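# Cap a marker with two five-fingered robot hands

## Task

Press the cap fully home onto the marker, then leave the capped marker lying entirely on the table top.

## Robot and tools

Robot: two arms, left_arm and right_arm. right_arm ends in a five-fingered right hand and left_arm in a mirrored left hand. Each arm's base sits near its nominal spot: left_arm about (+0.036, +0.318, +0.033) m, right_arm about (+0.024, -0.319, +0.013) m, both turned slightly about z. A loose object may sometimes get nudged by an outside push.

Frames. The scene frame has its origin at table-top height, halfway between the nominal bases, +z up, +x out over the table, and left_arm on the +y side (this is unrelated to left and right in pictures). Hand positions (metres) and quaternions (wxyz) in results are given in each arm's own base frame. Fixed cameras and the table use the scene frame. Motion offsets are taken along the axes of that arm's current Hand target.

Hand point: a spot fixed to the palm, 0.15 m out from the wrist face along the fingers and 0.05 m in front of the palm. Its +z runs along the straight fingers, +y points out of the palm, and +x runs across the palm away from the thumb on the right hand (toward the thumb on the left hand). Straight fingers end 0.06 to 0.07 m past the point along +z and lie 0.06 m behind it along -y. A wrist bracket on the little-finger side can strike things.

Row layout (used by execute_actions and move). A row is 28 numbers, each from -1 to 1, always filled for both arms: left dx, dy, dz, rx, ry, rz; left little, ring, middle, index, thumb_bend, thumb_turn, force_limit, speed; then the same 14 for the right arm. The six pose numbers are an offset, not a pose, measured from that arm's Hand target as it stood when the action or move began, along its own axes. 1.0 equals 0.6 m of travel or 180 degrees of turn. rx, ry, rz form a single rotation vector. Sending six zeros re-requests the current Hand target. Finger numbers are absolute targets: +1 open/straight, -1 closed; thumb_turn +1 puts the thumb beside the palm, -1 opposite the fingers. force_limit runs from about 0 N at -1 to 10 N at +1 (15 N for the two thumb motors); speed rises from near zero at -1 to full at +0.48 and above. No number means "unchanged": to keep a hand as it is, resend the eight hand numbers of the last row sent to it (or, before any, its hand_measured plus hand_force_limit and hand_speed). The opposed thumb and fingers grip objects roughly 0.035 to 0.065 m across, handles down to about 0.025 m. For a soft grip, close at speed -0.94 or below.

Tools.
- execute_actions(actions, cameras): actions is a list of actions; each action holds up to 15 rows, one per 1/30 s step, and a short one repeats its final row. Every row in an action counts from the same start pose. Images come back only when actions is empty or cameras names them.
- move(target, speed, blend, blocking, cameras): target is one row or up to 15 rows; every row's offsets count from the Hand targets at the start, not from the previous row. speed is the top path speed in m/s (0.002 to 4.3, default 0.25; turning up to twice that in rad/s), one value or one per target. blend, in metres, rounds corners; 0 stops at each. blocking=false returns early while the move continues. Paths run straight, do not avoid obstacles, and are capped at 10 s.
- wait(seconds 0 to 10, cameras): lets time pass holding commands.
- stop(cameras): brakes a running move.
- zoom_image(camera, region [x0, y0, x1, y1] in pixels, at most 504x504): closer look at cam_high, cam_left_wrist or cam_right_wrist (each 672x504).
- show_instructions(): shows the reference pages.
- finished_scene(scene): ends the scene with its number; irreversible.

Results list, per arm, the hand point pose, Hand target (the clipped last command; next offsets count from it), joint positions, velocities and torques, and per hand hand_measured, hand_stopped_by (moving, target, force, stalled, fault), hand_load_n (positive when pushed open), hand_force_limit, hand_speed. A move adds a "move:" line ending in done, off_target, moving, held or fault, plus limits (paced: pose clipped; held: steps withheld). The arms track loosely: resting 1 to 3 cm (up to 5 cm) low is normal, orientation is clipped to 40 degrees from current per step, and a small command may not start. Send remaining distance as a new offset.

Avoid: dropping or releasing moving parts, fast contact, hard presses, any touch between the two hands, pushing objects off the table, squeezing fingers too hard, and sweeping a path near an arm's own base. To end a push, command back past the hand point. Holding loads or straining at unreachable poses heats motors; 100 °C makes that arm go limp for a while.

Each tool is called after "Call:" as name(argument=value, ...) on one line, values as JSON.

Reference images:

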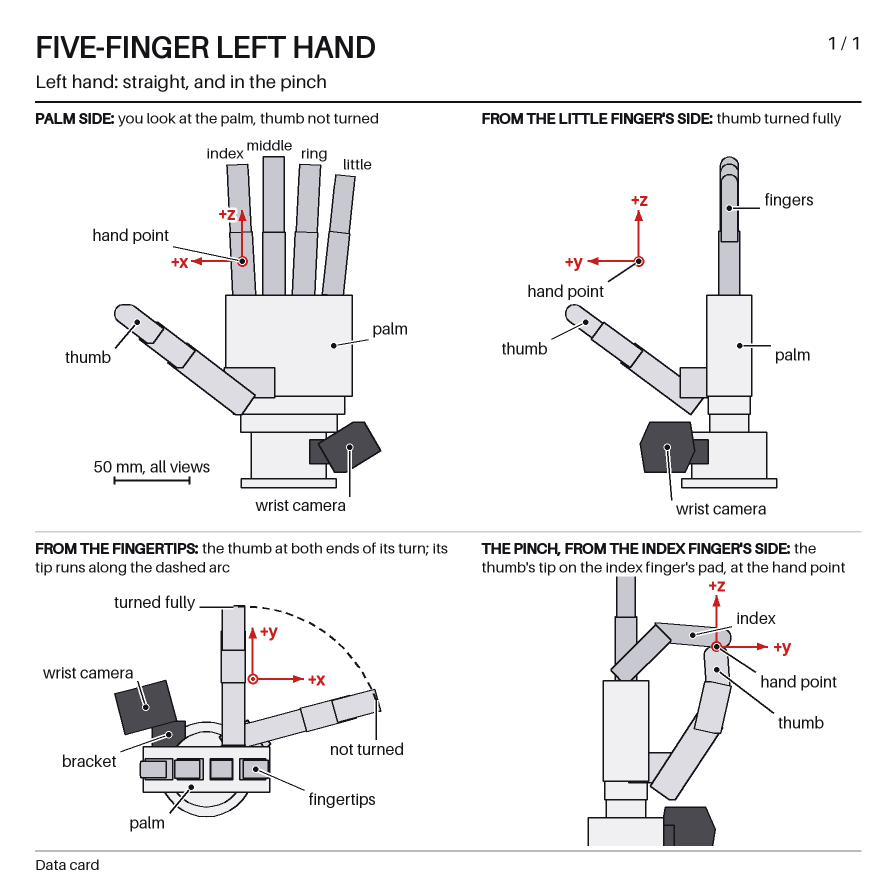

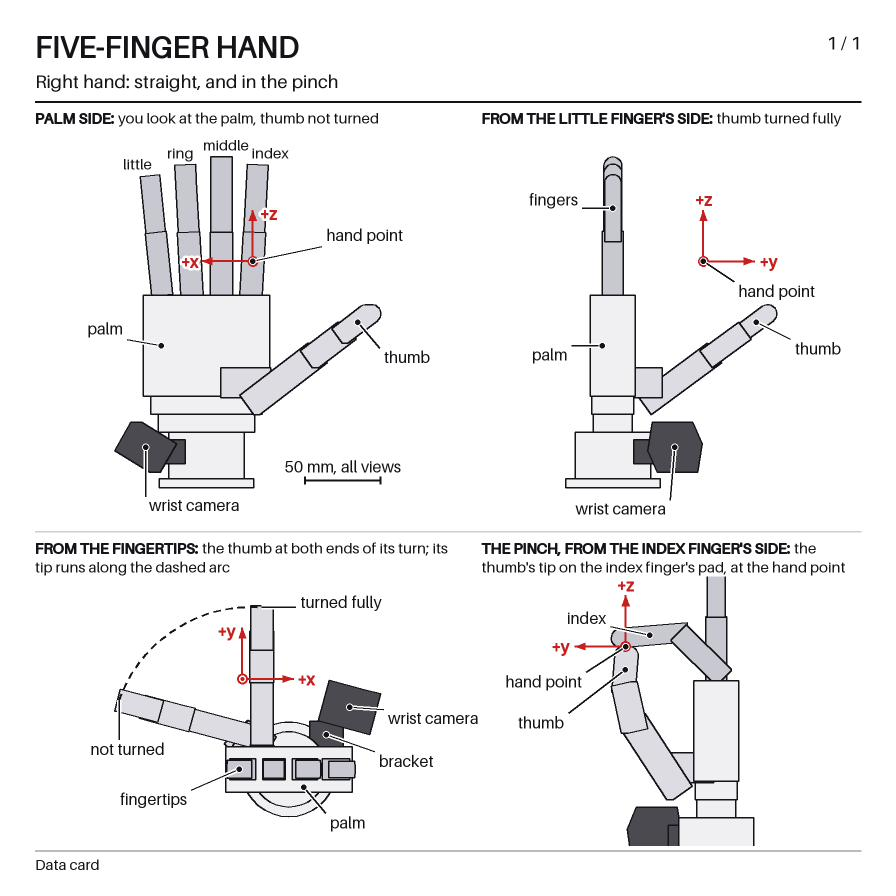

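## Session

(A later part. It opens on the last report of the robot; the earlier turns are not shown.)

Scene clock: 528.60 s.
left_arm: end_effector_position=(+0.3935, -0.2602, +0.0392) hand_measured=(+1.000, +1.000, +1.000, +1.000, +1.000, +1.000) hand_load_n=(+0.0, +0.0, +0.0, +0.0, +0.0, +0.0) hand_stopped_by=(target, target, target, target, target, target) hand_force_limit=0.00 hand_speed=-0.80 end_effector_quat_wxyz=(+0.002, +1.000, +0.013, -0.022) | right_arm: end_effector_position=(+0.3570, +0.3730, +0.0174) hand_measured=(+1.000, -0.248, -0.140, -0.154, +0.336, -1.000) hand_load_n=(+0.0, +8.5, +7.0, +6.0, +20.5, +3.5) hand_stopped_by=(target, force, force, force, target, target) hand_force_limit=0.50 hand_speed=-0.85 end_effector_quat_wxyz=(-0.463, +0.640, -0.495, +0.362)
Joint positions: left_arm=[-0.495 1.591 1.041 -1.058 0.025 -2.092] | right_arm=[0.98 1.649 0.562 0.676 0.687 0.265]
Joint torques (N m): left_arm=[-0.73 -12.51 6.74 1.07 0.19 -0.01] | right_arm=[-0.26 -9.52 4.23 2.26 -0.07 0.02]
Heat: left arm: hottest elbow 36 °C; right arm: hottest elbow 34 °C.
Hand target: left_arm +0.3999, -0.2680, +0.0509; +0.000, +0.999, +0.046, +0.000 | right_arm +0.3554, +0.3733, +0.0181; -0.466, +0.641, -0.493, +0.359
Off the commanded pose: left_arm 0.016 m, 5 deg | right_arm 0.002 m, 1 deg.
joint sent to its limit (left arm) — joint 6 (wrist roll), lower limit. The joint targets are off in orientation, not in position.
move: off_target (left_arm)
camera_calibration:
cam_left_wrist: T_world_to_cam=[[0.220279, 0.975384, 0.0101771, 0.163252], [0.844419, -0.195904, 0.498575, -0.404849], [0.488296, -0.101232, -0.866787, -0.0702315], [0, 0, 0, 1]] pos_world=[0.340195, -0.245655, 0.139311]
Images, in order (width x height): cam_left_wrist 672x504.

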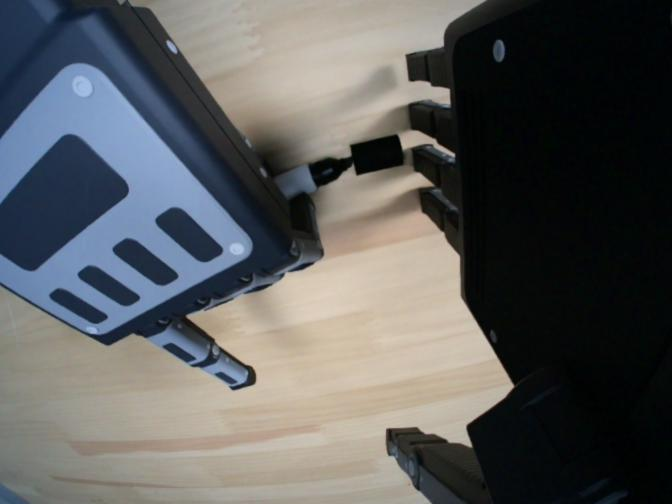

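Call:
move(target=[-0.02,0.004,0,0,0,0.0239,1,1,1,1,1,1,0,-0.8,0,0,0,0,0,0,1,-0.6,-0.6,-0.6,0.33,-1,0.5,-0.85], speed=0.05, cameras=["cam_left_wrist"])

Call:
zoom_image(camera="cam_left_wrist", region=[230, 80, 440, 240])

Scene clock: 535.33 s.
left_arm: end_effector_position=(+0.3898, -0.2693, +0.0476) hand_measured=(+1.000, +1.000, +1.000, +1.000, +1.000, +1.000) hand_load_n=(+0.0, +0.0, +0.0, +0.0, +0.0, +0.0) hand_stopped_by=(target, target, target, target, target, target) hand_force_limit=0.00 hand_speed=-0.80 end_effector_quat_wxyz=(+0.000, +1.000, -0.001, -0.008) | right_arm: end_effector_position=(+0.3569, +0.3731, +0.0174) hand_measured=(+1.000, -0.248, -0.140, -0.154, +0.336, -1.000) hand_load_n=(+0.0, +8.0, +7.0, +6.5, +21.0, +3.5) hand_stopped_by=(target, force, force, force, target, target) hand_force_limit=0.50 hand_speed=-0.85 end_effector_quat_wxyz=(-0.463, +0.640, -0.495, +0.362)
Joint positions: left_arm=[-0.523 1.571 1.041 -1.056 0.007 -2.092] | right_arm=[0.98 1.649 0.562 0.676 0.687 0.265]
Joint torques (N m): left_arm=[-0.73 -12.4 5.37 1.17 0.04 -0.01] | right_arm=[-0.26 -9.52 4.21 2.26 -0.06 0.03]
Heat: left arm: hottest elbow 36 °C; right arm: hottest elbow 34 °C.
Hand target: left_arm +0.3882, -0.2715, +0.0509; +0.000, +1.000, +0.008, +0.000 | right_arm +0.3553, +0.3734, +0.0181; -0.466, +0.641, -0.493, +0.359
Off the commanded pose: left_arm 0.004 m, 1 deg | right_arm 0.002 m, 1 deg.
joint sent to its limit (left arm) — joint 6 (wrist roll), lower limit. The joint targets still meet the commanded pose.
move: done
camera_calibration:
cam_left_wrist: T_world_to_cam=[[0.247399, 0.968685, 0.0210744, 0.159938], [0.824286, -0.221852, 0.520898, -0.407821], [0.509261, -0.111498, -0.853359, -0.073688], [0, 0, 0, 1]] pos_world=[0.334119, -0.253622, 0.14618]
Images, in order (width x height): cam_left_wrist 672x504.

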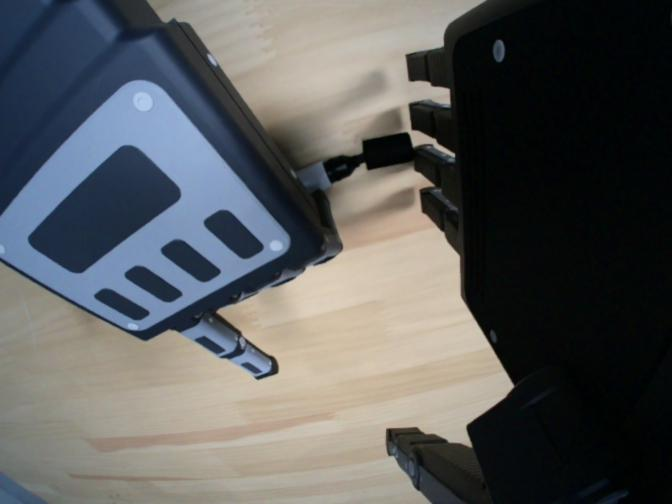

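Scaled by 2.400 from the camera's 672x504 image, which has a finer 960x720 frame.

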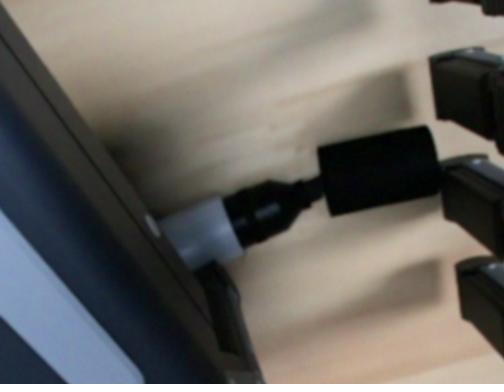

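Call:
move(target=[-0.0067,0,0,0,0,0,1,1,1,1,1,1,0,-0.8,0.0027,0.0028,-0.0088,0,0,0,1,-0.6,-0.6,-0.6,0.33,-1,0.5,-0.85], speed=0.05, cameras=["cam_left_wrist"])

Call:
zoom_image(camera="cam_left_wrist", region=[260, 90, 440, 225])

Scene clock: 546.20 s.
left_arm: end_effector_position=(+0.3854, -0.2686, +0.0468) hand_measured=(+1.000, +1.000, +1.000, +1.000, +1.000, +1.000) hand_load_n=(+0.0, +0.0, +0.0, +0.0, +0.0, -0.5) hand_stopped_by=(target, target, target, target, target, target) hand_force_limit=0.00 hand_speed=-0.80 end_effector_quat_wxyz=(-0.001, +1.000, -0.003, -0.009) | right_arm: end_effector_position=(+0.3550, +0.3704, +0.0173) hand_measured=(+1.000, -0.248, -0.140, -0.154, +0.336, -1.000) hand_load_n=(+0.0, +8.0, +6.5, +6.5, +21.0, +4.0) hand_stopped_by=(target, force, force, force, target, target) hand_force_limit=0.50 hand_speed=-0.85 end_effector_quat_wxyz=(-0.463, +0.640, -0.495, +0.361)
Joint positions: left_arm=[-0.526 1.564 1.031 -1.055 0.007 -2.092] | right_arm=[0.98 1.643 0.552 0.68 0.686 0.265]
Joint torques (N m): left_arm=[-0.79 -12.28 5.44 1.21 0.11 -0.01] | right_arm=[0.15 -9.76 3.82 2.21 0.17 0.05]
Heat: left arm: hottest elbow 36 °C; right arm: hottest elbow 34 °C.
Hand target: left_arm +0.3842, -0.2716, +0.0510; +0.001, +1.000, +0.008, +0.000 | right_arm +0.3504, +0.3703, +0.0180; -0.466, +0.641, -0.493, +0.359
Off the commanded pose: left_arm 0.005 m, 2 deg | right_arm 0.005 m, 1 deg.
joint sent to its limit (left arm) — joint 6 (wrist roll), lower limit. The joint targets still meet the commanded pose.
move: done
camera_calibration:
cam_left_wrist: T_world_to_cam=[[0.250745, 0.967808, 0.0217692, 0.158796], [0.824511, -0.225294, 0.519061, -0.40454], [0.507256, -0.112203, -0.85446, -0.0713313], [0, 0, 0, 1]] pos_world=[0.329914, -0.252829, 0.145574]
Images, in order (width x height): cam_left_wrist 672x504.

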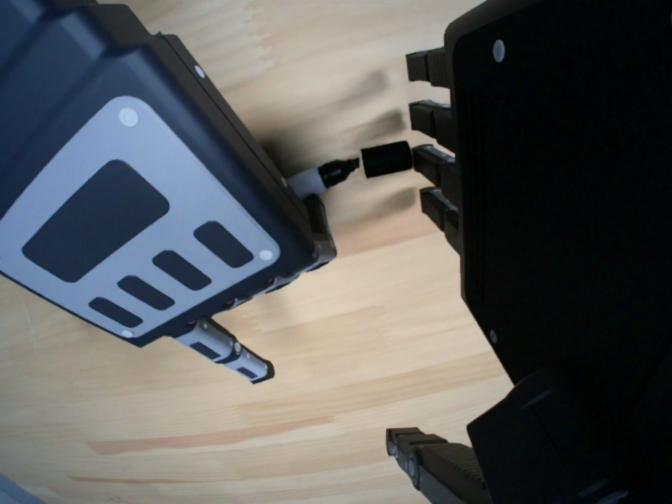

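Scaled by 2.800 from the camera's 672x504 image, which has a finer 960x720 frame.

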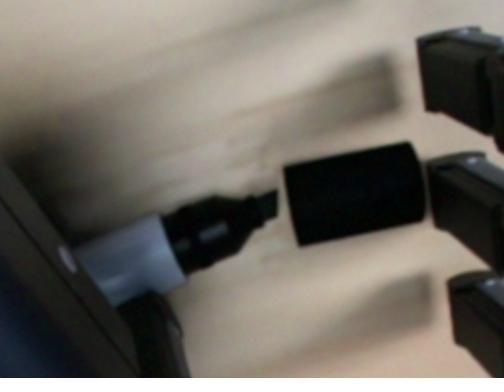

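Call:
move(target=[-0.002,0,0,0,0,0,1,1,1,1,1,1,0,-0.8,-0.0008,0.0048,-0.0145,0,0.0502,0.0163,1,-0.6,-0.6,-0.6,0.33,-1,0.5,-0.85], speed=0.05, cameras=["cam_left_wrist"])

Call:
zoom_image(camera="cam_left_wrist", region=[260, 90, 440, 225])

Scene clock: 561.87 s.
left_arm: end_effector_position=(+0.3853, -0.2690, +0.0476) hand_measured=(+1.000, +1.000, +1.000, +1.000, +1.000, +1.000) hand_load_n=(+0.0, +0.0, +0.0, +0.0, +0.0, +0.0) hand_stopped_by=(target, target, target, target, target, target) hand_force_limit=0.00 hand_speed=-0.80 end_effector_quat_wxyz=(-0.001, +1.000, -0.003, -0.008) | right_arm: end_effector_position=(+0.3467, +0.3580, +0.0164) hand_measured=(+1.000, -0.248, -0.140, -0.154, +0.336, -1.000) hand_load_n=(+0.0, +8.5, +7.0, +6.5, +21.0, +3.5) hand_stopped_by=(target, force, force, force, target, target) hand_force_limit=0.50 hand_speed=-0.85 end_effector_quat_wxyz=(-0.432, +0.592, -0.548, +0.402)
Joint positions: left_arm=[-0.527 1.562 1.031 -1.055 0.007 -2.092] | right_arm=[1.047 1.639 0.571 0.555 0.907 0.415]
Joint torques (N m): left_arm=[-0.79 -12.28 5.26 1.26 0.13 -0.01] | right_arm=[1.08 -9.35 5.76 1.02 0.23 0.11]
Motor temperatures (°C): left_arm=[23 28 35 25 24 22] | right_arm=[22 25 33 24 25 24]
Heat: left arm: hottest elbow 35 °C; right arm: hottest elbow 33 °C.
Hand target: left_arm +0.3831, -0.2716, +0.0511; +0.001, +1.000, +0.008, +0.000 | right_arm +0.3414, +0.3685, +0.0180; -0.435, +0.598, -0.544, +0.396
Off the commanded pose: left_arm 0.005 m, 2 deg | right_arm 0.012 m, 1 deg.
joint sent to its limit (left arm) — joint 6 (wrist roll), lower limit. The joint targets still meet the commanded pose.
move: off_target (right_arm)
camera_calibration:
cam_left_wrist: T_world_to_cam=[[0.251446, 0.967638, 0.0212259, 0.15893], [0.823533, -0.225419, 0.520557, -0.404739], [0.508495, -0.113412, -0.853563, -0.0715085], [0, 0, 0, 1]] pos_world=[0.329715, -0.253132, 0.146279]
Images, in order (width x height): cam_left_wrist 672x504.

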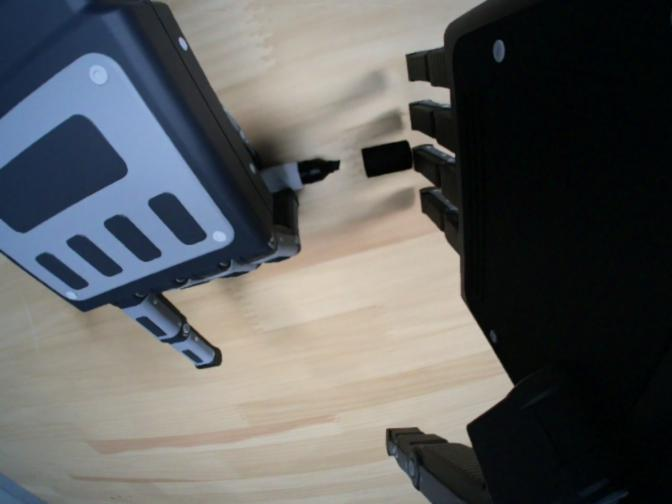

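Scaled by 2.800 from the camera's 672x504 image, which has a finer 960x720 frame.

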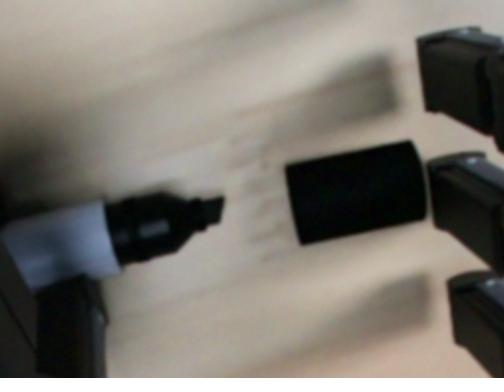

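Call:
move(target=[0,0,0,0,0,0,1,1,1,1,1,1,0,-0.8,-0.0133,0,0.0007,0,0.0106,0.0034,1,-0.6,-0.6,-0.6,0.33,-1,0.5,-0.85], speed=0.05, cameras=["cam_left_wrist"])

Call:
zoom_image(camera="cam_left_wrist", region=[260, 90, 440, 225])

Scene clock: 572.03 s.
left_arm: end_effector_position=(+0.3853, -0.2690, +0.0476) hand_measured=(+1.000, +1.000, +1.000, +1.000, +1.000, +1.000) hand_load_n=(+0.0, +0.0, +0.0, +0.0, +0.0, +0.0) hand_stopped_by=(target, target, target, target, target, target) hand_force_limit=0.00 hand_speed=-0.80 end_effector_quat_wxyz=(-0.001, +1.000, -0.003, -0.008) | right_arm: end_effector_position=(+0.3433, +0.3610, +0.0171) hand_measured=(+1.000, -0.248, -0.140, -0.154, +0.336, -1.000) hand_load_n=(+0.0, +8.5, +6.5, +6.0, +21.0, +3.5) hand_stopped_by=(target, force, force, force, target, target) hand_force_limit=0.50 hand_speed=-0.85 end_effector_quat_wxyz=(-0.423, +0.584, -0.558, +0.410)
Joint positions: left_arm=[-0.527 1.562 1.031 -1.055 0.007 -2.092] | right_arm=[1.069 1.639 0.594 0.486 0.955 0.465]
Joint torques (N m): left_arm=[-0.67 -12.4 5.27 1.21 0.12 -0.01] | right_arm=[1.08 -8.47 6.98 1.36 0.31 0.08]
Heat: left arm: hottest elbow 35 °C; right arm: hottest elbow 34 °C.
Hand target: left_arm +0.3831, -0.2716, +0.0511; +0.001, +1.000, +0.008, +0.000 | right_arm +0.3410, +0.3765, +0.0179; -0.428, +0.588, -0.555, +0.404
Off the commanded pose: left_arm 0.005 m, 2 deg | right_arm 0.016 m, 1 deg.
joint sent to its limit (left arm) — joint 6 (wrist roll), lower limit. The joint targets still meet the commanded pose.
move: off_target (right_arm)
camera_calibration:
cam_left_wrist: T_world_to_cam=[[0.251446, 0.967638, 0.0212259, 0.15893], [0.823533, -0.225419, 0.520557, -0.404739], [0.508495, -0.113412, -0.853563, -0.0715085], [0, 0, 0, 1]] pos_world=[0.329715, -0.253132, 0.146279]
Images, in order (width x height): cam_left_wrist 672x504.

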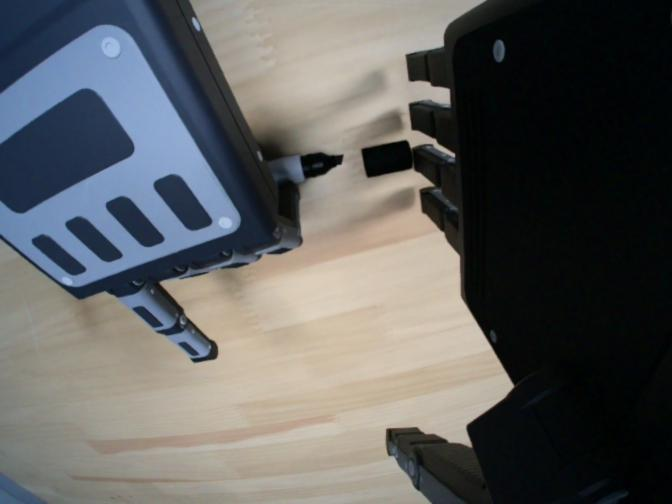

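Scaled by 2.800 from the camera's 672x504 image, which has a finer 960x720 frame.

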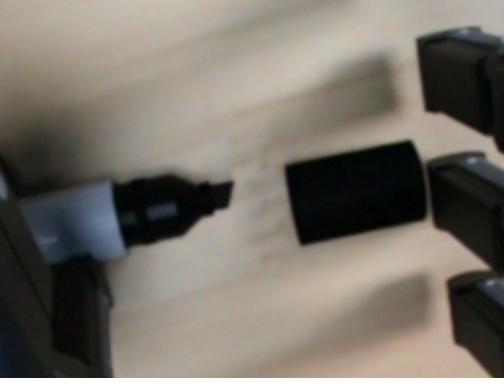

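Call:
move(target=[0,0,0,0,0,0,1,1,1,1,1,1,0,-0.8,0.0009,-0.0046,0.0142,0,0,0,1,-0.6,-0.6,-0.6,0.33,-1,0.5,-0.85], speed=0.05, cameras=["cam_left_wrist"])

Call:
zoom_image(camera="cam_left_wrist", region=[260, 90, 440, 225])

Scene clock: 578.03 s.
left_arm: end_effector_position=(+0.3853, -0.2690, +0.0476) hand_measured=(+1.000, +1.000, +1.000, +1.000, +1.000, +1.000) hand_load_n=(+0.0, +0.0, +0.0, +0.0, +0.0, +0.0) hand_stopped_by=(target, target, target, target, target, target) hand_force_limit=0.00 hand_speed=-0.80 end_effector_quat_wxyz=(-0.001, +1.000, -0.003, -0.008) | right_arm: end_effector_position=(+0.3439, +0.3663, +0.0174) hand_measured=(+1.000, -0.248, -0.140, -0.154, +0.336, -1.000) hand_load_n=(+0.0, +8.0, +6.5, +6.5, +21.0, +3.5) hand_stopped_by=(target, force, force, force, target, target) hand_force_limit=0.50 hand_speed=-0.85 end_effector_quat_wxyz=(-0.426, +0.587, -0.557, +0.404)
Joint positions: left_arm=[-0.527 1.562 1.031 -1.055 0.007 -2.092] | right_arm=[1.069 1.643 0.602 0.486 0.942 0.463]
Joint torques (N m): left_arm=[-0.73 -12.16 5.27 1.21 0.14 -0.01] | right_arm=[-0.38 -8.06 7.19 1.92 0.15 -0.07]
Heat: left arm: hottest elbow 35 °C; right arm: hottest elbow 34 °C.
Hand target: left_arm +0.3831, -0.2716, +0.0511; +0.001, +1.000, +0.008, +0.000 | right_arm +0.3500, +0.3765, +0.0179; -0.428, +0.589, -0.555, +0.404
Off the commanded pose: left_arm 0.005 m, 2 deg | right_arm 0.012 m, 0 deg.
joint sent to its limit (left arm) — joint 6 (wrist roll), lower limit. The joint targets still meet the commanded pose.
move: off_target (right_arm)
camera_calibration:
cam_left_wrist: T_world_to_cam=[[0.251446, 0.967638, 0.0212259, 0.15893], [0.823533, -0.225419, 0.520557, -0.404739], [0.508495, -0.113412, -0.853563, -0.0715085], [0, 0, 0, 1]] pos_world=[0.329715, -0.253132, 0.146279]
Images, in order (width x height): cam_left_wrist 672x504.

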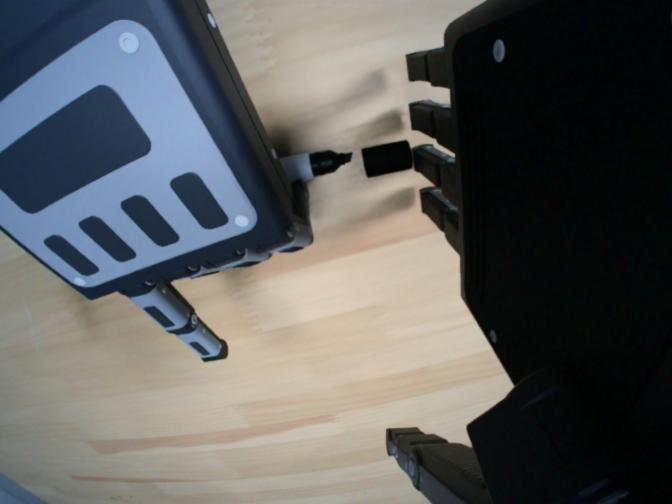

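Scaled by 2.800 from the camera's 672x504 image, which has a finer 960x720 frame.

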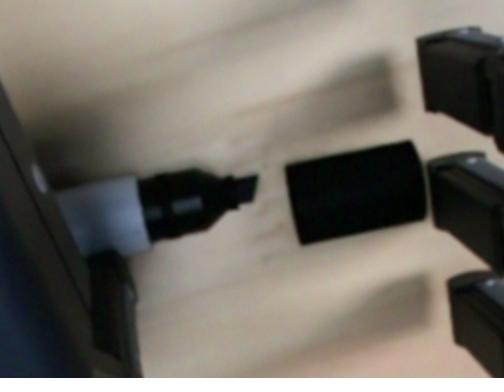

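Call:
move(target=[0,0,0,0,0,0,1,1,1,1,1,1,0,-0.8,0.009,-0.004,0.0122,0,0,0,1,-0.6,-0.6,-0.6,0.33,-1,0.5,-0.85], speed=0.05, cameras=["cam_left_wrist"])

Call:
zoom_image(camera="cam_left_wrist", region=[260, 90, 440, 225])

Scene clock: 586.27 s.
left_arm: end_effector_position=(+0.3853, -0.2690, +0.0476) hand_measured=(+1.000, +1.000, +1.000, +1.000, +1.000, +1.000) hand_load_n=(-0.5, +0.0, +0.0, +0.0, +0.0, +0.0) hand_stopped_by=(target, target, target, target, target, target) hand_force_limit=0.00 hand_speed=-0.80 end_effector_quat_wxyz=(-0.001, +1.000, -0.003, -0.008) | right_arm: end_effector_position=(+0.3458, +0.3675, +0.0172) hand_measured=(+1.000, -0.248, -0.140, -0.154, +0.336, -1.000) hand_load_n=(+0.0, +8.0, +6.5, +6.0, +21.0, +3.5) hand_stopped_by=(target, force, force, force, target, target) hand_force_limit=0.50 hand_speed=-0.85 end_effector_quat_wxyz=(-0.427, +0.593, -0.553, +0.400)
Joint positions: left_arm=[-0.527 1.562 1.031 -1.055 0.007 -2.092] | right_arm=[1.061 1.643 0.602 0.496 0.919 0.446]
Joint torques (N m): left_arm=[-0.67 -12.34 5.26 1.22 0.13 -0.01] | right_arm=[-1.79 -7.77 6.93 2.26 0.2 -0.08]
Heat: left arm: hottest elbow 35 °C; right arm: hottest elbow 34 °C.
Hand target: left_arm +0.3831, -0.2716, +0.0511; +0.001, +1.000, +0.008, +0.000 | right_arm +0.3579, +0.3716, +0.0179; -0.428, +0.589, -0.555, +0.404
Off the commanded pose: left_arm 0.005 m, 2 deg | right_arm 0.013 m, 1 deg.
joint sent to its limit (left arm) — joint 6 (wrist roll), lower limit. The joint targets still meet the commanded pose.
move: off_target (right_arm)
camera_calibration:
cam_left_wrist: T_world_to_cam=[[0.251446, 0.967638, 0.0212259, 0.15893], [0.823533, -0.225419, 0.520557, -0.404739], [0.508495, -0.113412, -0.853563, -0.0715085], [0, 0, 0, 1]] pos_world=[0.329715, -0.253132, 0.146279]
Images, in order (width x height): cam_left_wrist 672x504.

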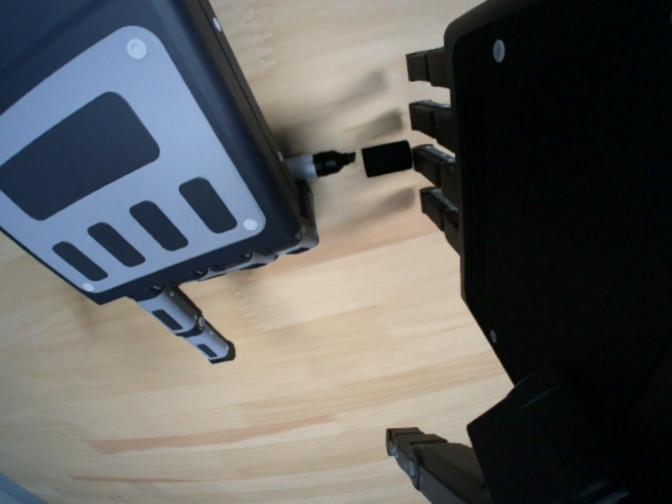

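Scaled by 2.800 from the camera's 672x504 image, which has a finer 960x720 frame.

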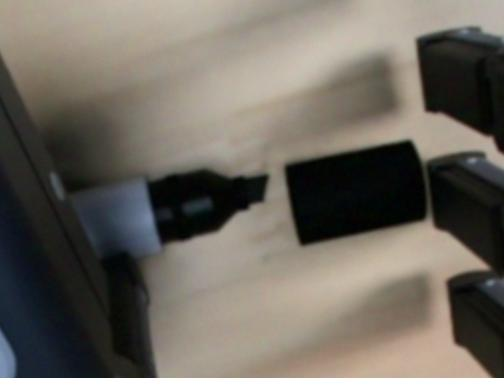

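Call:
move(target=[0,0,0,0,0,0,1,1,1,1,1,1,0,-0.8,-0.0006,-0.0025,-0.0113,0,0,0,1,-0.6,-0.6,-0.6,0.33,-1,0.5,-0.85], speed=0.05, cameras=["cam_left_wrist"])

Call:
zoom_image(camera="cam_left_wrist", region=[260, 90, 440, 225])

Scene clock: 594.97 s.
left_arm: end_effector_position=(+0.3853, -0.2690, +0.0476) hand_measured=(+1.000, +1.000, +1.000, +1.000, +1.000, +1.000) hand_load_n=(+0.0, +0.0, +0.0, +0.0, +0.0, +0.0) hand_stopped_by=(target, target, target, target, target, target) hand_force_limit=0.00 hand_speed=-0.80 end_effector_quat_wxyz=(-0.001, +1.000, -0.003, -0.008) | right_arm: end_effector_position=(+0.3462, +0.3668, +0.0175) hand_measured=(+1.000, -0.248, -0.140, -0.154, +0.336, -1.000) hand_load_n=(-0.5, +8.0, +6.5, +6.5, +21.0, +3.5) hand_stopped_by=(target, force, force, force, target, target) hand_force_limit=0.50 hand_speed=-0.85 end_effector_quat_wxyz=(-0.427, +0.592, -0.553, +0.402)
Joint positions: left_arm=[-0.527 1.562 1.031 -1.055 0.007 -2.092] | right_arm=[1.06 1.643 0.602 0.496 0.922 0.446]
Joint torques (N m): left_arm=[-0.67 -12.28 5.26 1.28 0.13 0] | right_arm=[-0.56 -9.23 6.49 1.54 0.47 0.01]
Heat: left arm: hottest elbow 34 °C; right arm: hottest elbow 34 °C.
Hand target: left_arm +0.3831, -0.2716, +0.0511; +0.001, +1.000, +0.008, +0.000 | right_arm +0.3521, +0.3715, +0.0215; -0.428, +0.588, -0.555, +0.404
Off the commanded pose: left_arm 0.005 m, 2 deg | right_arm 0.008 m, 0 deg.
joint sent to its limit (left arm) — joint 6 (wrist roll), lower limit. The joint targets still meet the commanded pose.
move: done
camera_calibration:
cam_left_wrist: T_world_to_cam=[[0.251446, 0.967638, 0.0212259, 0.15893], [0.823533, -0.225419, 0.520557, -0.404739], [0.508495, -0.113412, -0.853563, -0.0715085], [0, 0, 0, 1]] pos_world=[0.329715, -0.253132, 0.146279]
Images, in order (width x height): cam_left_wrist 672x504.

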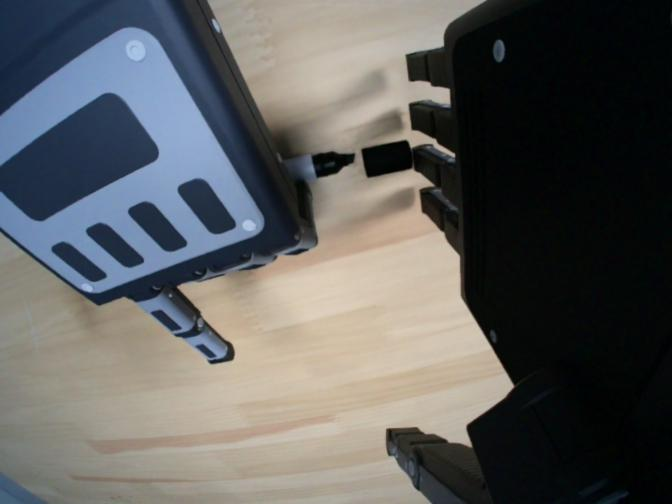

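Scaled by 2.800 from the camera's 672x504 image, which has a finer 960x720 frame.

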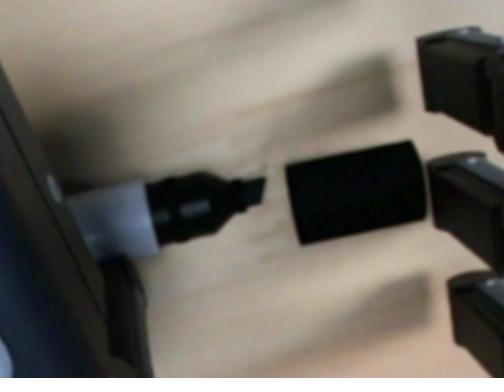

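Call:
move(target=[0,0,0,0,0,0,1,1,1,1,1,1,0,-0.8,0.033,-0.012,0.0207,0,0,0,1,-0.6,-0.6,-0.6,0.33,-1,0.5,-0.85], speed=0.08, cameras=["cam_left_wrist"])

Call:
zoom_image(camera="cam_left_wrist", region=[260, 90, 440, 225])

Scene clock: 601.17 s.
left_arm: end_effector_position=(+0.3853, -0.2690, +0.0476) hand_measured=(+1.000, +1.000, +1.000, +1.000, +1.000, +1.000) hand_load_n=(+0.0, +0.0, +0.0, +0.0, +0.0, +0.0) hand_stopped_by=(target, target, target, target, target, target) hand_force_limit=0.00 hand_speed=-0.80 end_effector_quat_wxyz=(-0.001, +1.000, -0.003, -0.008) | right_arm: end_effector_position=(+0.3614, +0.3574, +0.0176) hand_measured=(+1.000, -0.248, -0.140, -0.154, +0.336, -1.000) hand_load_n=(+0.0, +8.0, +6.5, +6.5, +21.0, +4.0) hand_stopped_by=(target, force, force, force, target, target) hand_force_limit=0.50 hand_speed=-0.85 end_effector_quat_wxyz=(-0.425, +0.594, -0.554, +0.400)
Joint positions: left_arm=[-0.527 1.562 1.031 -1.055 0.007 -2.092] | right_arm=[1.011 1.642 0.601 0.518 0.877 0.412]
Joint torques (N m): left_arm=[-0.73 -12.28 5.26 1.21 0.13 -0.01] | right_arm=[-1.49 -10.46 4.49 2.32 0.25 -0.11]
Heat: left arm: hottest elbow 34 °C; right arm: hottest elbow 34 °C.
Hand target: left_arm +0.3831, -0.2716, +0.0511; +0.001, +1.000, +0.008, +0.000 | right_arm +0.3672, +0.3526, +0.0244; -0.428, +0.588, -0.555, +0.404
Off the commanded pose: left_arm 0.005 m, 2 deg | right_arm 0.010 m, 1 deg.
joint sent to its limit (left arm) — joint 6 (wrist roll), lower limit. The joint targets still meet the commanded pose.
move: done
camera_calibration:
cam_left_wrist: T_world_to_cam=[[0.251446, 0.967638, 0.0212259, 0.15893], [0.823533, -0.225419, 0.520557, -0.404739], [0.508495, -0.113412, -0.853563, -0.0715085], [0, 0, 0, 1]] pos_world=[0.329715, -0.253132, 0.146279]
Images, in order (width x height): cam_left_wrist 672x504.

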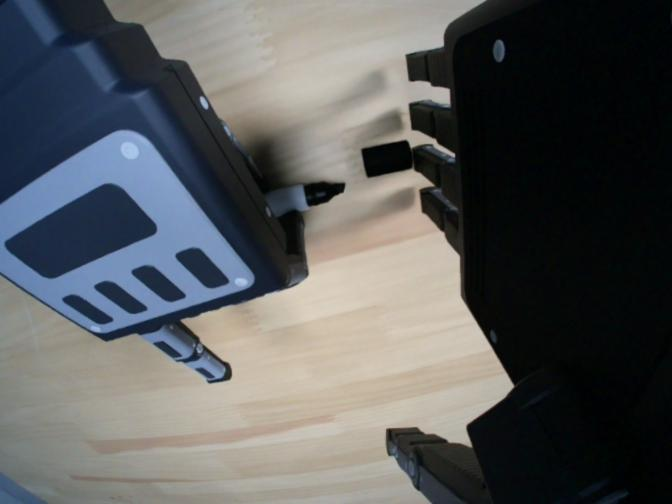

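Scaled by 2.800 from the camera's 672x504 image, which has a finer 960x720 frame.

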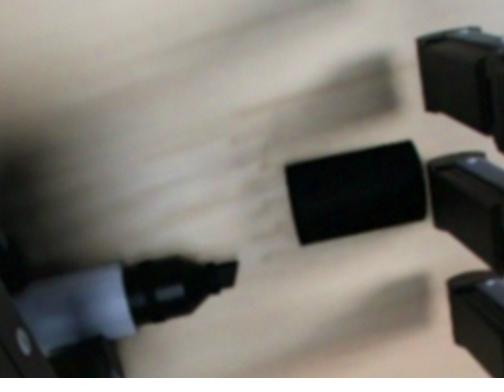

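Call:
move(target=[0,0,0,0,0,0,1,1,1,1,1,1,0,-0.8,-0.0022,0.0117,-0.0359,0,0,0,1,-0.6,-0.6,-0.6,0.33,-1,0.5,-0.85], speed=0.06, cameras=["cam_left_wrist"])

Call:
zoom_image(camera="cam_left_wrist", region=[260, 90, 440, 225])

Scene clock: 612.43 s.
left_arm: end_effector_position=(+0.3853, -0.2690, +0.0476) hand_measured=(+1.000, +1.000, +1.000, +1.000, +1.000, +1.000) hand_load_n=(+0.0, +0.0, -0.5, +0.0, +0.0, +0.0) hand_stopped_by=(target, target, target, target, target, target) hand_force_limit=0.00 hand_speed=-0.80 end_effector_quat_wxyz=(-0.001, +1.000, -0.003, -0.008) | right_arm: end_effector_position=(+0.3497, +0.3472, +0.0176) hand_measured=(+1.000, -0.248, -0.140, -0.154, +0.336, -1.000) hand_load_n=(+0.0, +8.0, +6.5, +6.5, +21.0, +3.5) hand_stopped_by=(target, force, force, force, target, target) hand_force_limit=0.50 hand_speed=-0.85 end_effector_quat_wxyz=(-0.421, +0.589, -0.556, +0.408)
Joint positions: left_arm=[-0.527 1.562 1.031 -1.055 0.007 -2.092] | right_arm=[1.032 1.619 0.568 0.511 0.916 0.429]
Joint torques (N m): left_arm=[-0.67 -12.4 5.27 1.25 0.12 -0.01] | right_arm=[0.91 -10.29 4.67 1.57 0.44 0.1]
Heat: left arm: hottest elbow 34 °C; right arm: hottest elbow 34 °C.
Hand target: left_arm +0.3831, -0.2716, +0.0511; +0.001, +1.000, +0.008, +0.000 | right_arm +0.3444, +0.3526, +0.0245; -0.428, +0.589, -0.555, +0.404
Off the commanded pose: left_arm 0.005 m, 2 deg | right_arm 0.010 m, 1 deg.
joint sent to its limit (left arm) — joint 6 (wrist roll), lower limit. The joint targets still meet the commanded pose.
move: done
camera_calibration:
cam_left_wrist: T_world_to_cam=[[0.251446, 0.967638, 0.0212259, 0.15893], [0.823533, -0.225419, 0.520557, -0.404739], [0.508495, -0.113412, -0.853563, -0.0715085], [0, 0, 0, 1]] pos_world=[0.329715, -0.253132, 0.146279]
Images, in order (width x height): cam_left_wrist 672x504.

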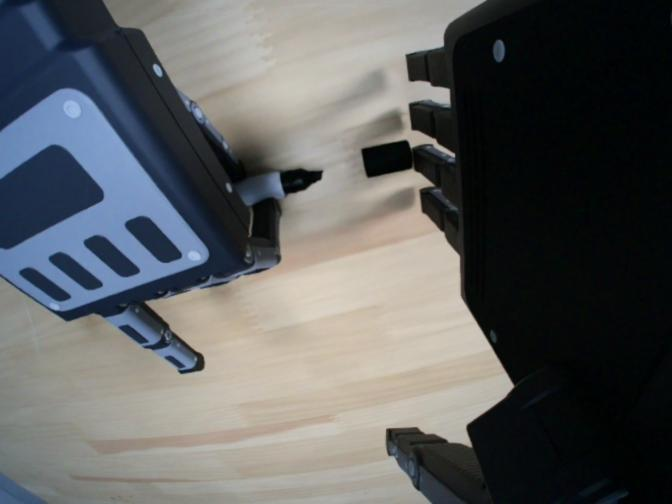

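Scaled by 2.800 from the camera's 672x504 image, which has a finer 960x720 frame.

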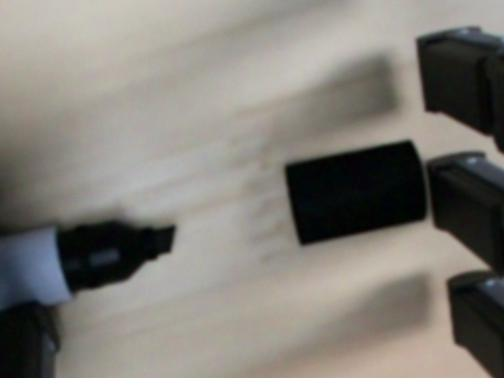

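Call:
move(target=[0,0,0,0,0,0,1,1,1,1,1,1,0,-0.8,-0.0442,0.0007,-0.0022,0,0,0,1,-0.6,-0.6,-0.6,0.33,-1,0.5,-0.85], speed=0.05, cameras=["cam_left_wrist"])

Call:
zoom_image(camera="cam_left_wrist", region=[260, 90, 440, 225])

Scene clock: 619.87 s.
left_arm: end_effector_position=(+0.3853, -0.2690, +0.0476) hand_measured=(+1.000, +1.000, +1.000, +1.000, +1.000, +1.000) hand_load_n=(+0.0, +0.0, +0.0, +0.0, +0.0, +0.0) hand_stopped_by=(target, target, target, target, target, target) hand_force_limit=0.00 hand_speed=-0.80 end_effector_quat_wxyz=(-0.001, +1.000, -0.003, -0.008) | right_arm: end_effector_position=(+0.3395, +0.3619, +0.0185) hand_measured=(+1.000, -0.248, -0.140, -0.154, +0.336, -1.000) hand_load_n=(-0.5, +8.0, +6.5, +6.5, +21.5, +3.5) hand_stopped_by=(target, force, force, force, target, target) hand_force_limit=0.50 hand_speed=-0.85 end_effector_quat_wxyz=(-0.418, +0.592, -0.554, +0.409)
Joint positions: left_arm=[-0.527 1.562 1.031 -1.055 0.007 -2.092] | right_arm=[1.076 1.625 0.597 0.452 0.951 0.464]
Joint torques (N m): left_arm=[-0.62 -12.28 5.27 1.22 0.13 -0.01] | right_arm=[0.97 -8.35 7.64 1.59 0.51 0.11]
Heat: left arm: hottest elbow 34 °C; right arm: hottest elbow 34 °C.
Hand target: left_arm +0.3831, -0.2716, +0.0511; +0.001, +1.000, +0.008, +0.000 | right_arm +0.3416, +0.3789, +0.0243; -0.428, +0.589, -0.555, +0.404
Off the commanded pose: left_arm 0.005 m, 2 deg | right_arm 0.018 m, 1 deg.
joint sent to its limit (left arm) — joint 6 (wrist roll), lower limit. The joint targets still meet the commanded pose.
move: off_target (right_arm)
camera_calibration:
cam_left_wrist: T_world_to_cam=[[0.251446, 0.967638, 0.0212259, 0.15893], [0.823533, -0.225419, 0.520557, -0.404739], [0.508495, -0.113412, -0.853563, -0.0715085], [0, 0, 0, 1]] pos_world=[0.329715, -0.253132, 0.146279]
Images, in order (width x height): cam_left_wrist 672x504.

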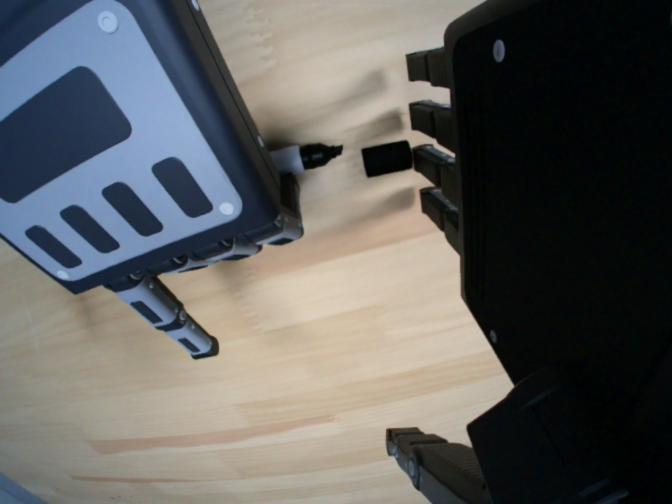

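Scaled by 2.800 from the camera's 672x504 image, which has a finer 960x720 frame.

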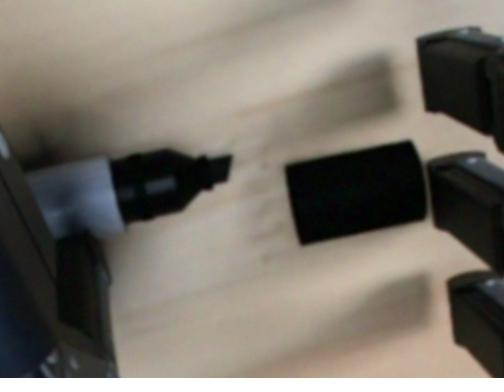

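Call:
move(target=[0,0,0,0,0,0,1,1,1,1,1,1,0,-0.8,-0.0178,-0.0047,0.0143,0,0,0,1,-0.6,-0.6,-0.6,0.33,-1,0.5,-0.85], speed=0.05, cameras=["cam_left_wrist"])

Call:
zoom_image(camera="cam_left_wrist", region=[260, 90, 440, 225])

Scene clock: 630.77 s.
left_arm: end_effector_position=(+0.3853, -0.2690, +0.0476) hand_measured=(+1.000, +1.000, +1.000, +1.000, +1.000, +1.000) hand_load_n=(+0.0, +0.0, +0.0, +0.0, +0.0, +0.0) hand_stopped_by=(target, target, target, target, target, target) hand_force_limit=0.00 hand_speed=-0.80 end_effector_quat_wxyz=(-0.001, +1.000, -0.003, -0.008) | right_arm: end_effector_position=(+0.3459, +0.3737, +0.0184) hand_measured=(+1.000, -0.248, -0.140, -0.154, +0.336, -1.000) hand_load_n=(+0.0, +8.0, +6.5, +6.5, +21.5, +3.5) hand_stopped_by=(target, force, force, force, target, target) hand_force_limit=0.50 hand_speed=-0.85 end_effector_quat_wxyz=(-0.419, +0.592, -0.555, +0.408)
Joint positions: left_arm=[-0.527 1.562 1.031 -1.055 0.007 -2.092] | right_arm=[1.076 1.651 0.633 0.444 0.951 0.465]
Joint torques (N m): left_arm=[-0.67 -12.16 5.23 1.18 0.12 -0.01] | right_arm=[0.21 -8.76 7.83 1.59 0.34 0.06]
Heat: left arm: hottest elbow 34 °C; right arm: hottest elbow 35 °C.
Hand target: left_arm +0.3831, -0.2716, +0.0511; +0.001, +1.000, +0.008, +0.000 | right_arm +0.3499, +0.3900, +0.0243; -0.428, +0.589, -0.555, +0.404
Off the commanded pose: left_arm 0.005 m, 2 deg | right_arm 0.018 m, 1 deg.
joint sent to its limit (left arm) — joint 6 (wrist roll), lower limit. The joint targets still meet the commanded pose.
move: off_target (right_arm)
camera_calibration:
cam_left_wrist: T_world_to_cam=[[0.251446, 0.967638, 0.0212259, 0.15893], [0.823533, -0.225419, 0.520557, -0.404739], [0.508495, -0.113412, -0.853563, -0.0715085], [0, 0, 0, 1]] pos_world=[0.329715, -0.253132, 0.146279]
Images, in order (width x height): cam_left_wrist 672x504.

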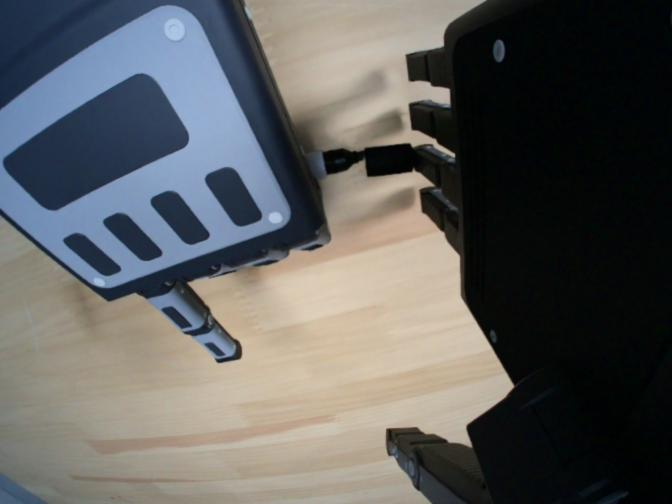

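Scaled by 2.800 from the camera's 672x504 image, which has a finer 960x720 frame.

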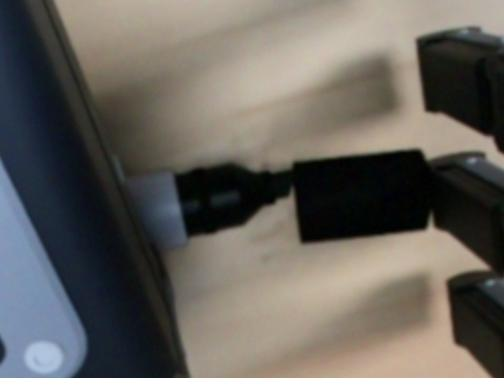

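Call:
move(target=[0,0,0,0,0,0,1,1,1,1,1,1,0,-0.8,0.0065,-0.006,0.0183,0,0,0,1,-0.6,-0.6,-0.6,0.33,-1,0.5,-0.85], speed=0.05, cameras=["cam_left_wrist"])

Call:
zoom_image(camera="cam_left_wrist", region=[260, 90, 440, 225])

Scene clock: 640.70 s.
left_arm: end_effector_position=(+0.3840, -0.2676, +0.0465) hand_measured=(+1.000, +1.000, +1.000, +1.000, +1.000, +1.000) hand_load_n=(+0.0, +0.0, +0.0, +0.0, +0.0, +0.0) hand_stopped_by=(target, target, target, target, target, target) hand_force_limit=0.00 hand_speed=-0.80 end_effector_quat_wxyz=(-0.002, +1.000, -0.003, -0.009) | right_arm: end_effector_position=(+0.3480, +0.3760, +0.0182) hand_measured=(+1.000, -0.248, -0.140, -0.154, +0.336, -1.000) hand_load_n=(+0.0, +8.5, +6.5, +5.5, +21.5, +3.5) hand_stopped_by=(target, force, force, force, target, target) hand_force_limit=0.50 hand_speed=-0.85 end_effector_quat_wxyz=(-0.419, +0.598, -0.551, +0.405)
Joint positions: left_arm=[-0.527 1.561 1.027 -1.055 0.005 -2.092] | right_arm=[1.069 1.652 0.639 0.444 0.93 0.45]
Joint torques (N m): left_arm=[-0.56 -12.1 5.53 1.22 0.26 -0.01] | right_arm=[-1.32 -8.47 7.87 2.39 0.17 -0.03]
Heat: left arm: hottest elbow 34 °C; right arm: hottest elbow 35 °C.
Hand target: left_arm +0.3830, -0.2715, +0.0509; +0.000, +1.000, +0.009, +0.000 | right_arm +0.3616, +0.3870, +0.0244; -0.428, +0.589, -0.555, +0.403
Off the commanded pose: left_arm 0.006 m, 2 deg | right_arm 0.019 m, 2 deg.
joint sent to its limit (left arm) — joint 6 (wrist roll), lower limit. The joint targets still meet the commanded pose.
move: off_target (right_arm)
camera_calibration:
cam_left_wrist: T_world_to_cam=[[0.25116, 0.967634, 0.0245742, 0.157886], [0.824261, -0.227118, 0.518664, -0.403391], [0.507458, -0.110012, -0.854625, -0.0702896], [0, 0, 0, 1]] pos_world=[0.328514, -0.252126, 0.145273]
Images, in order (width x height): cam_left_wrist 672x504.

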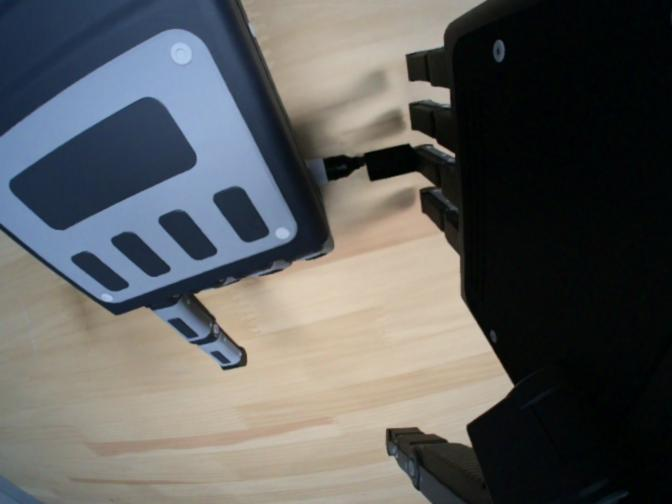

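Scaled by 2.800 from the camera's 672x504 image, which has a finer 960x720 frame.

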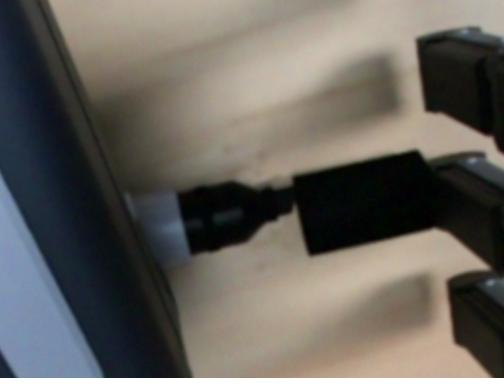

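Call:
move(target=[0,0,0,0,0,0,1,1,1,1,1,1,0,-0.8,-0.02,0.003,-0.0094,0,0,0,1,-0.6,-0.6,-0.6,0.33,-1,0.5,-0.85], speed=0.05, cameras=["cam_left_wrist"])

Call:
zoom_image(camera="cam_left_wrist", region=[260, 90, 440, 225])

Scene clock: 650.63 s.
left_arm: end_effector_position=(+0.3844, -0.2671, +0.0465) hand_measured=(+1.000, +1.000, +1.000, +1.000, +1.000, +1.000) hand_load_n=(+0.0, +0.0, +0.0, +0.0, +0.0, +0.0) hand_stopped_by=(target, target, target, target, target, target) hand_force_limit=0.00 hand_speed=-0.80 end_effector_quat_wxyz=(-0.004, +1.000, -0.002, -0.008) | right_arm: end_effector_position=(+0.3524, +0.3771, +0.0188) hand_measured=(+1.000, -0.248, -0.140, -0.154, +0.336, -1.000) hand_load_n=(+0.0, +9.0, +6.5, +5.5, +21.5, +3.0) hand_stopped_by=(target, force, force, force, target, target) hand_force_limit=0.50 hand_speed=-0.85 end_effector_quat_wxyz=(-0.415, +0.594, -0.552, +0.413)
Joint positions: left_arm=[-0.527 1.56 1.027 -1.055 0.002 -2.093] | right_arm=[1.069 1.664 0.656 0.435 0.951 0.449]
Joint torques (N m): left_arm=[-0.67 -12.1 5.53 1.2 0.37 0.01] | right_arm=[0.85 -8.59 8.31 1.57 0.29 0.18]
Heat: left arm: hottest elbow 34 °C; right arm: hottest elbow 36 °C.
Hand target: left_arm +0.3830, -0.2715, +0.0510; +0.001, +1.000, +0.008, +0.000 | right_arm +0.3550, +0.3986, +0.0246; -0.428, +0.589, -0.555, +0.404
Off the commanded pose: left_arm 0.006 m, 2 deg | right_arm 0.022 m, 2 deg.
joint sent to its limit (left arm) — joint 6 (wrist roll), lower limit. The joint targets still meet the commanded pose.
move: off_target (right_arm)
camera_calibration:
cam_left_wrist: T_world_to_cam=[[0.250453, 0.96775, 0.0270724, 0.157535], [0.823538, -0.227666, 0.519571, -0.403546], [0.508978, -0.107833, -0.853998, -0.0704098], [0, 0, 0, 1]] pos_world=[0.328717, -0.25192, 0.145276]
Images, in order (width x height): cam_left_wrist 672x504.

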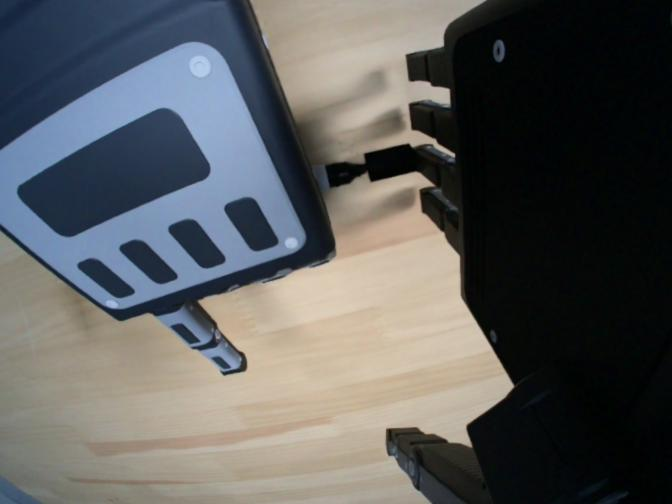

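Scaled by 2.800 from the camera's 672x504 image, which has a finer 960x720 frame.

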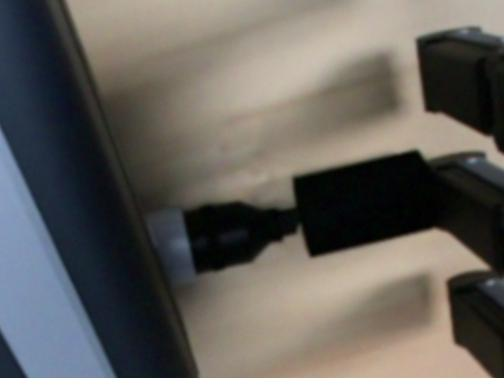

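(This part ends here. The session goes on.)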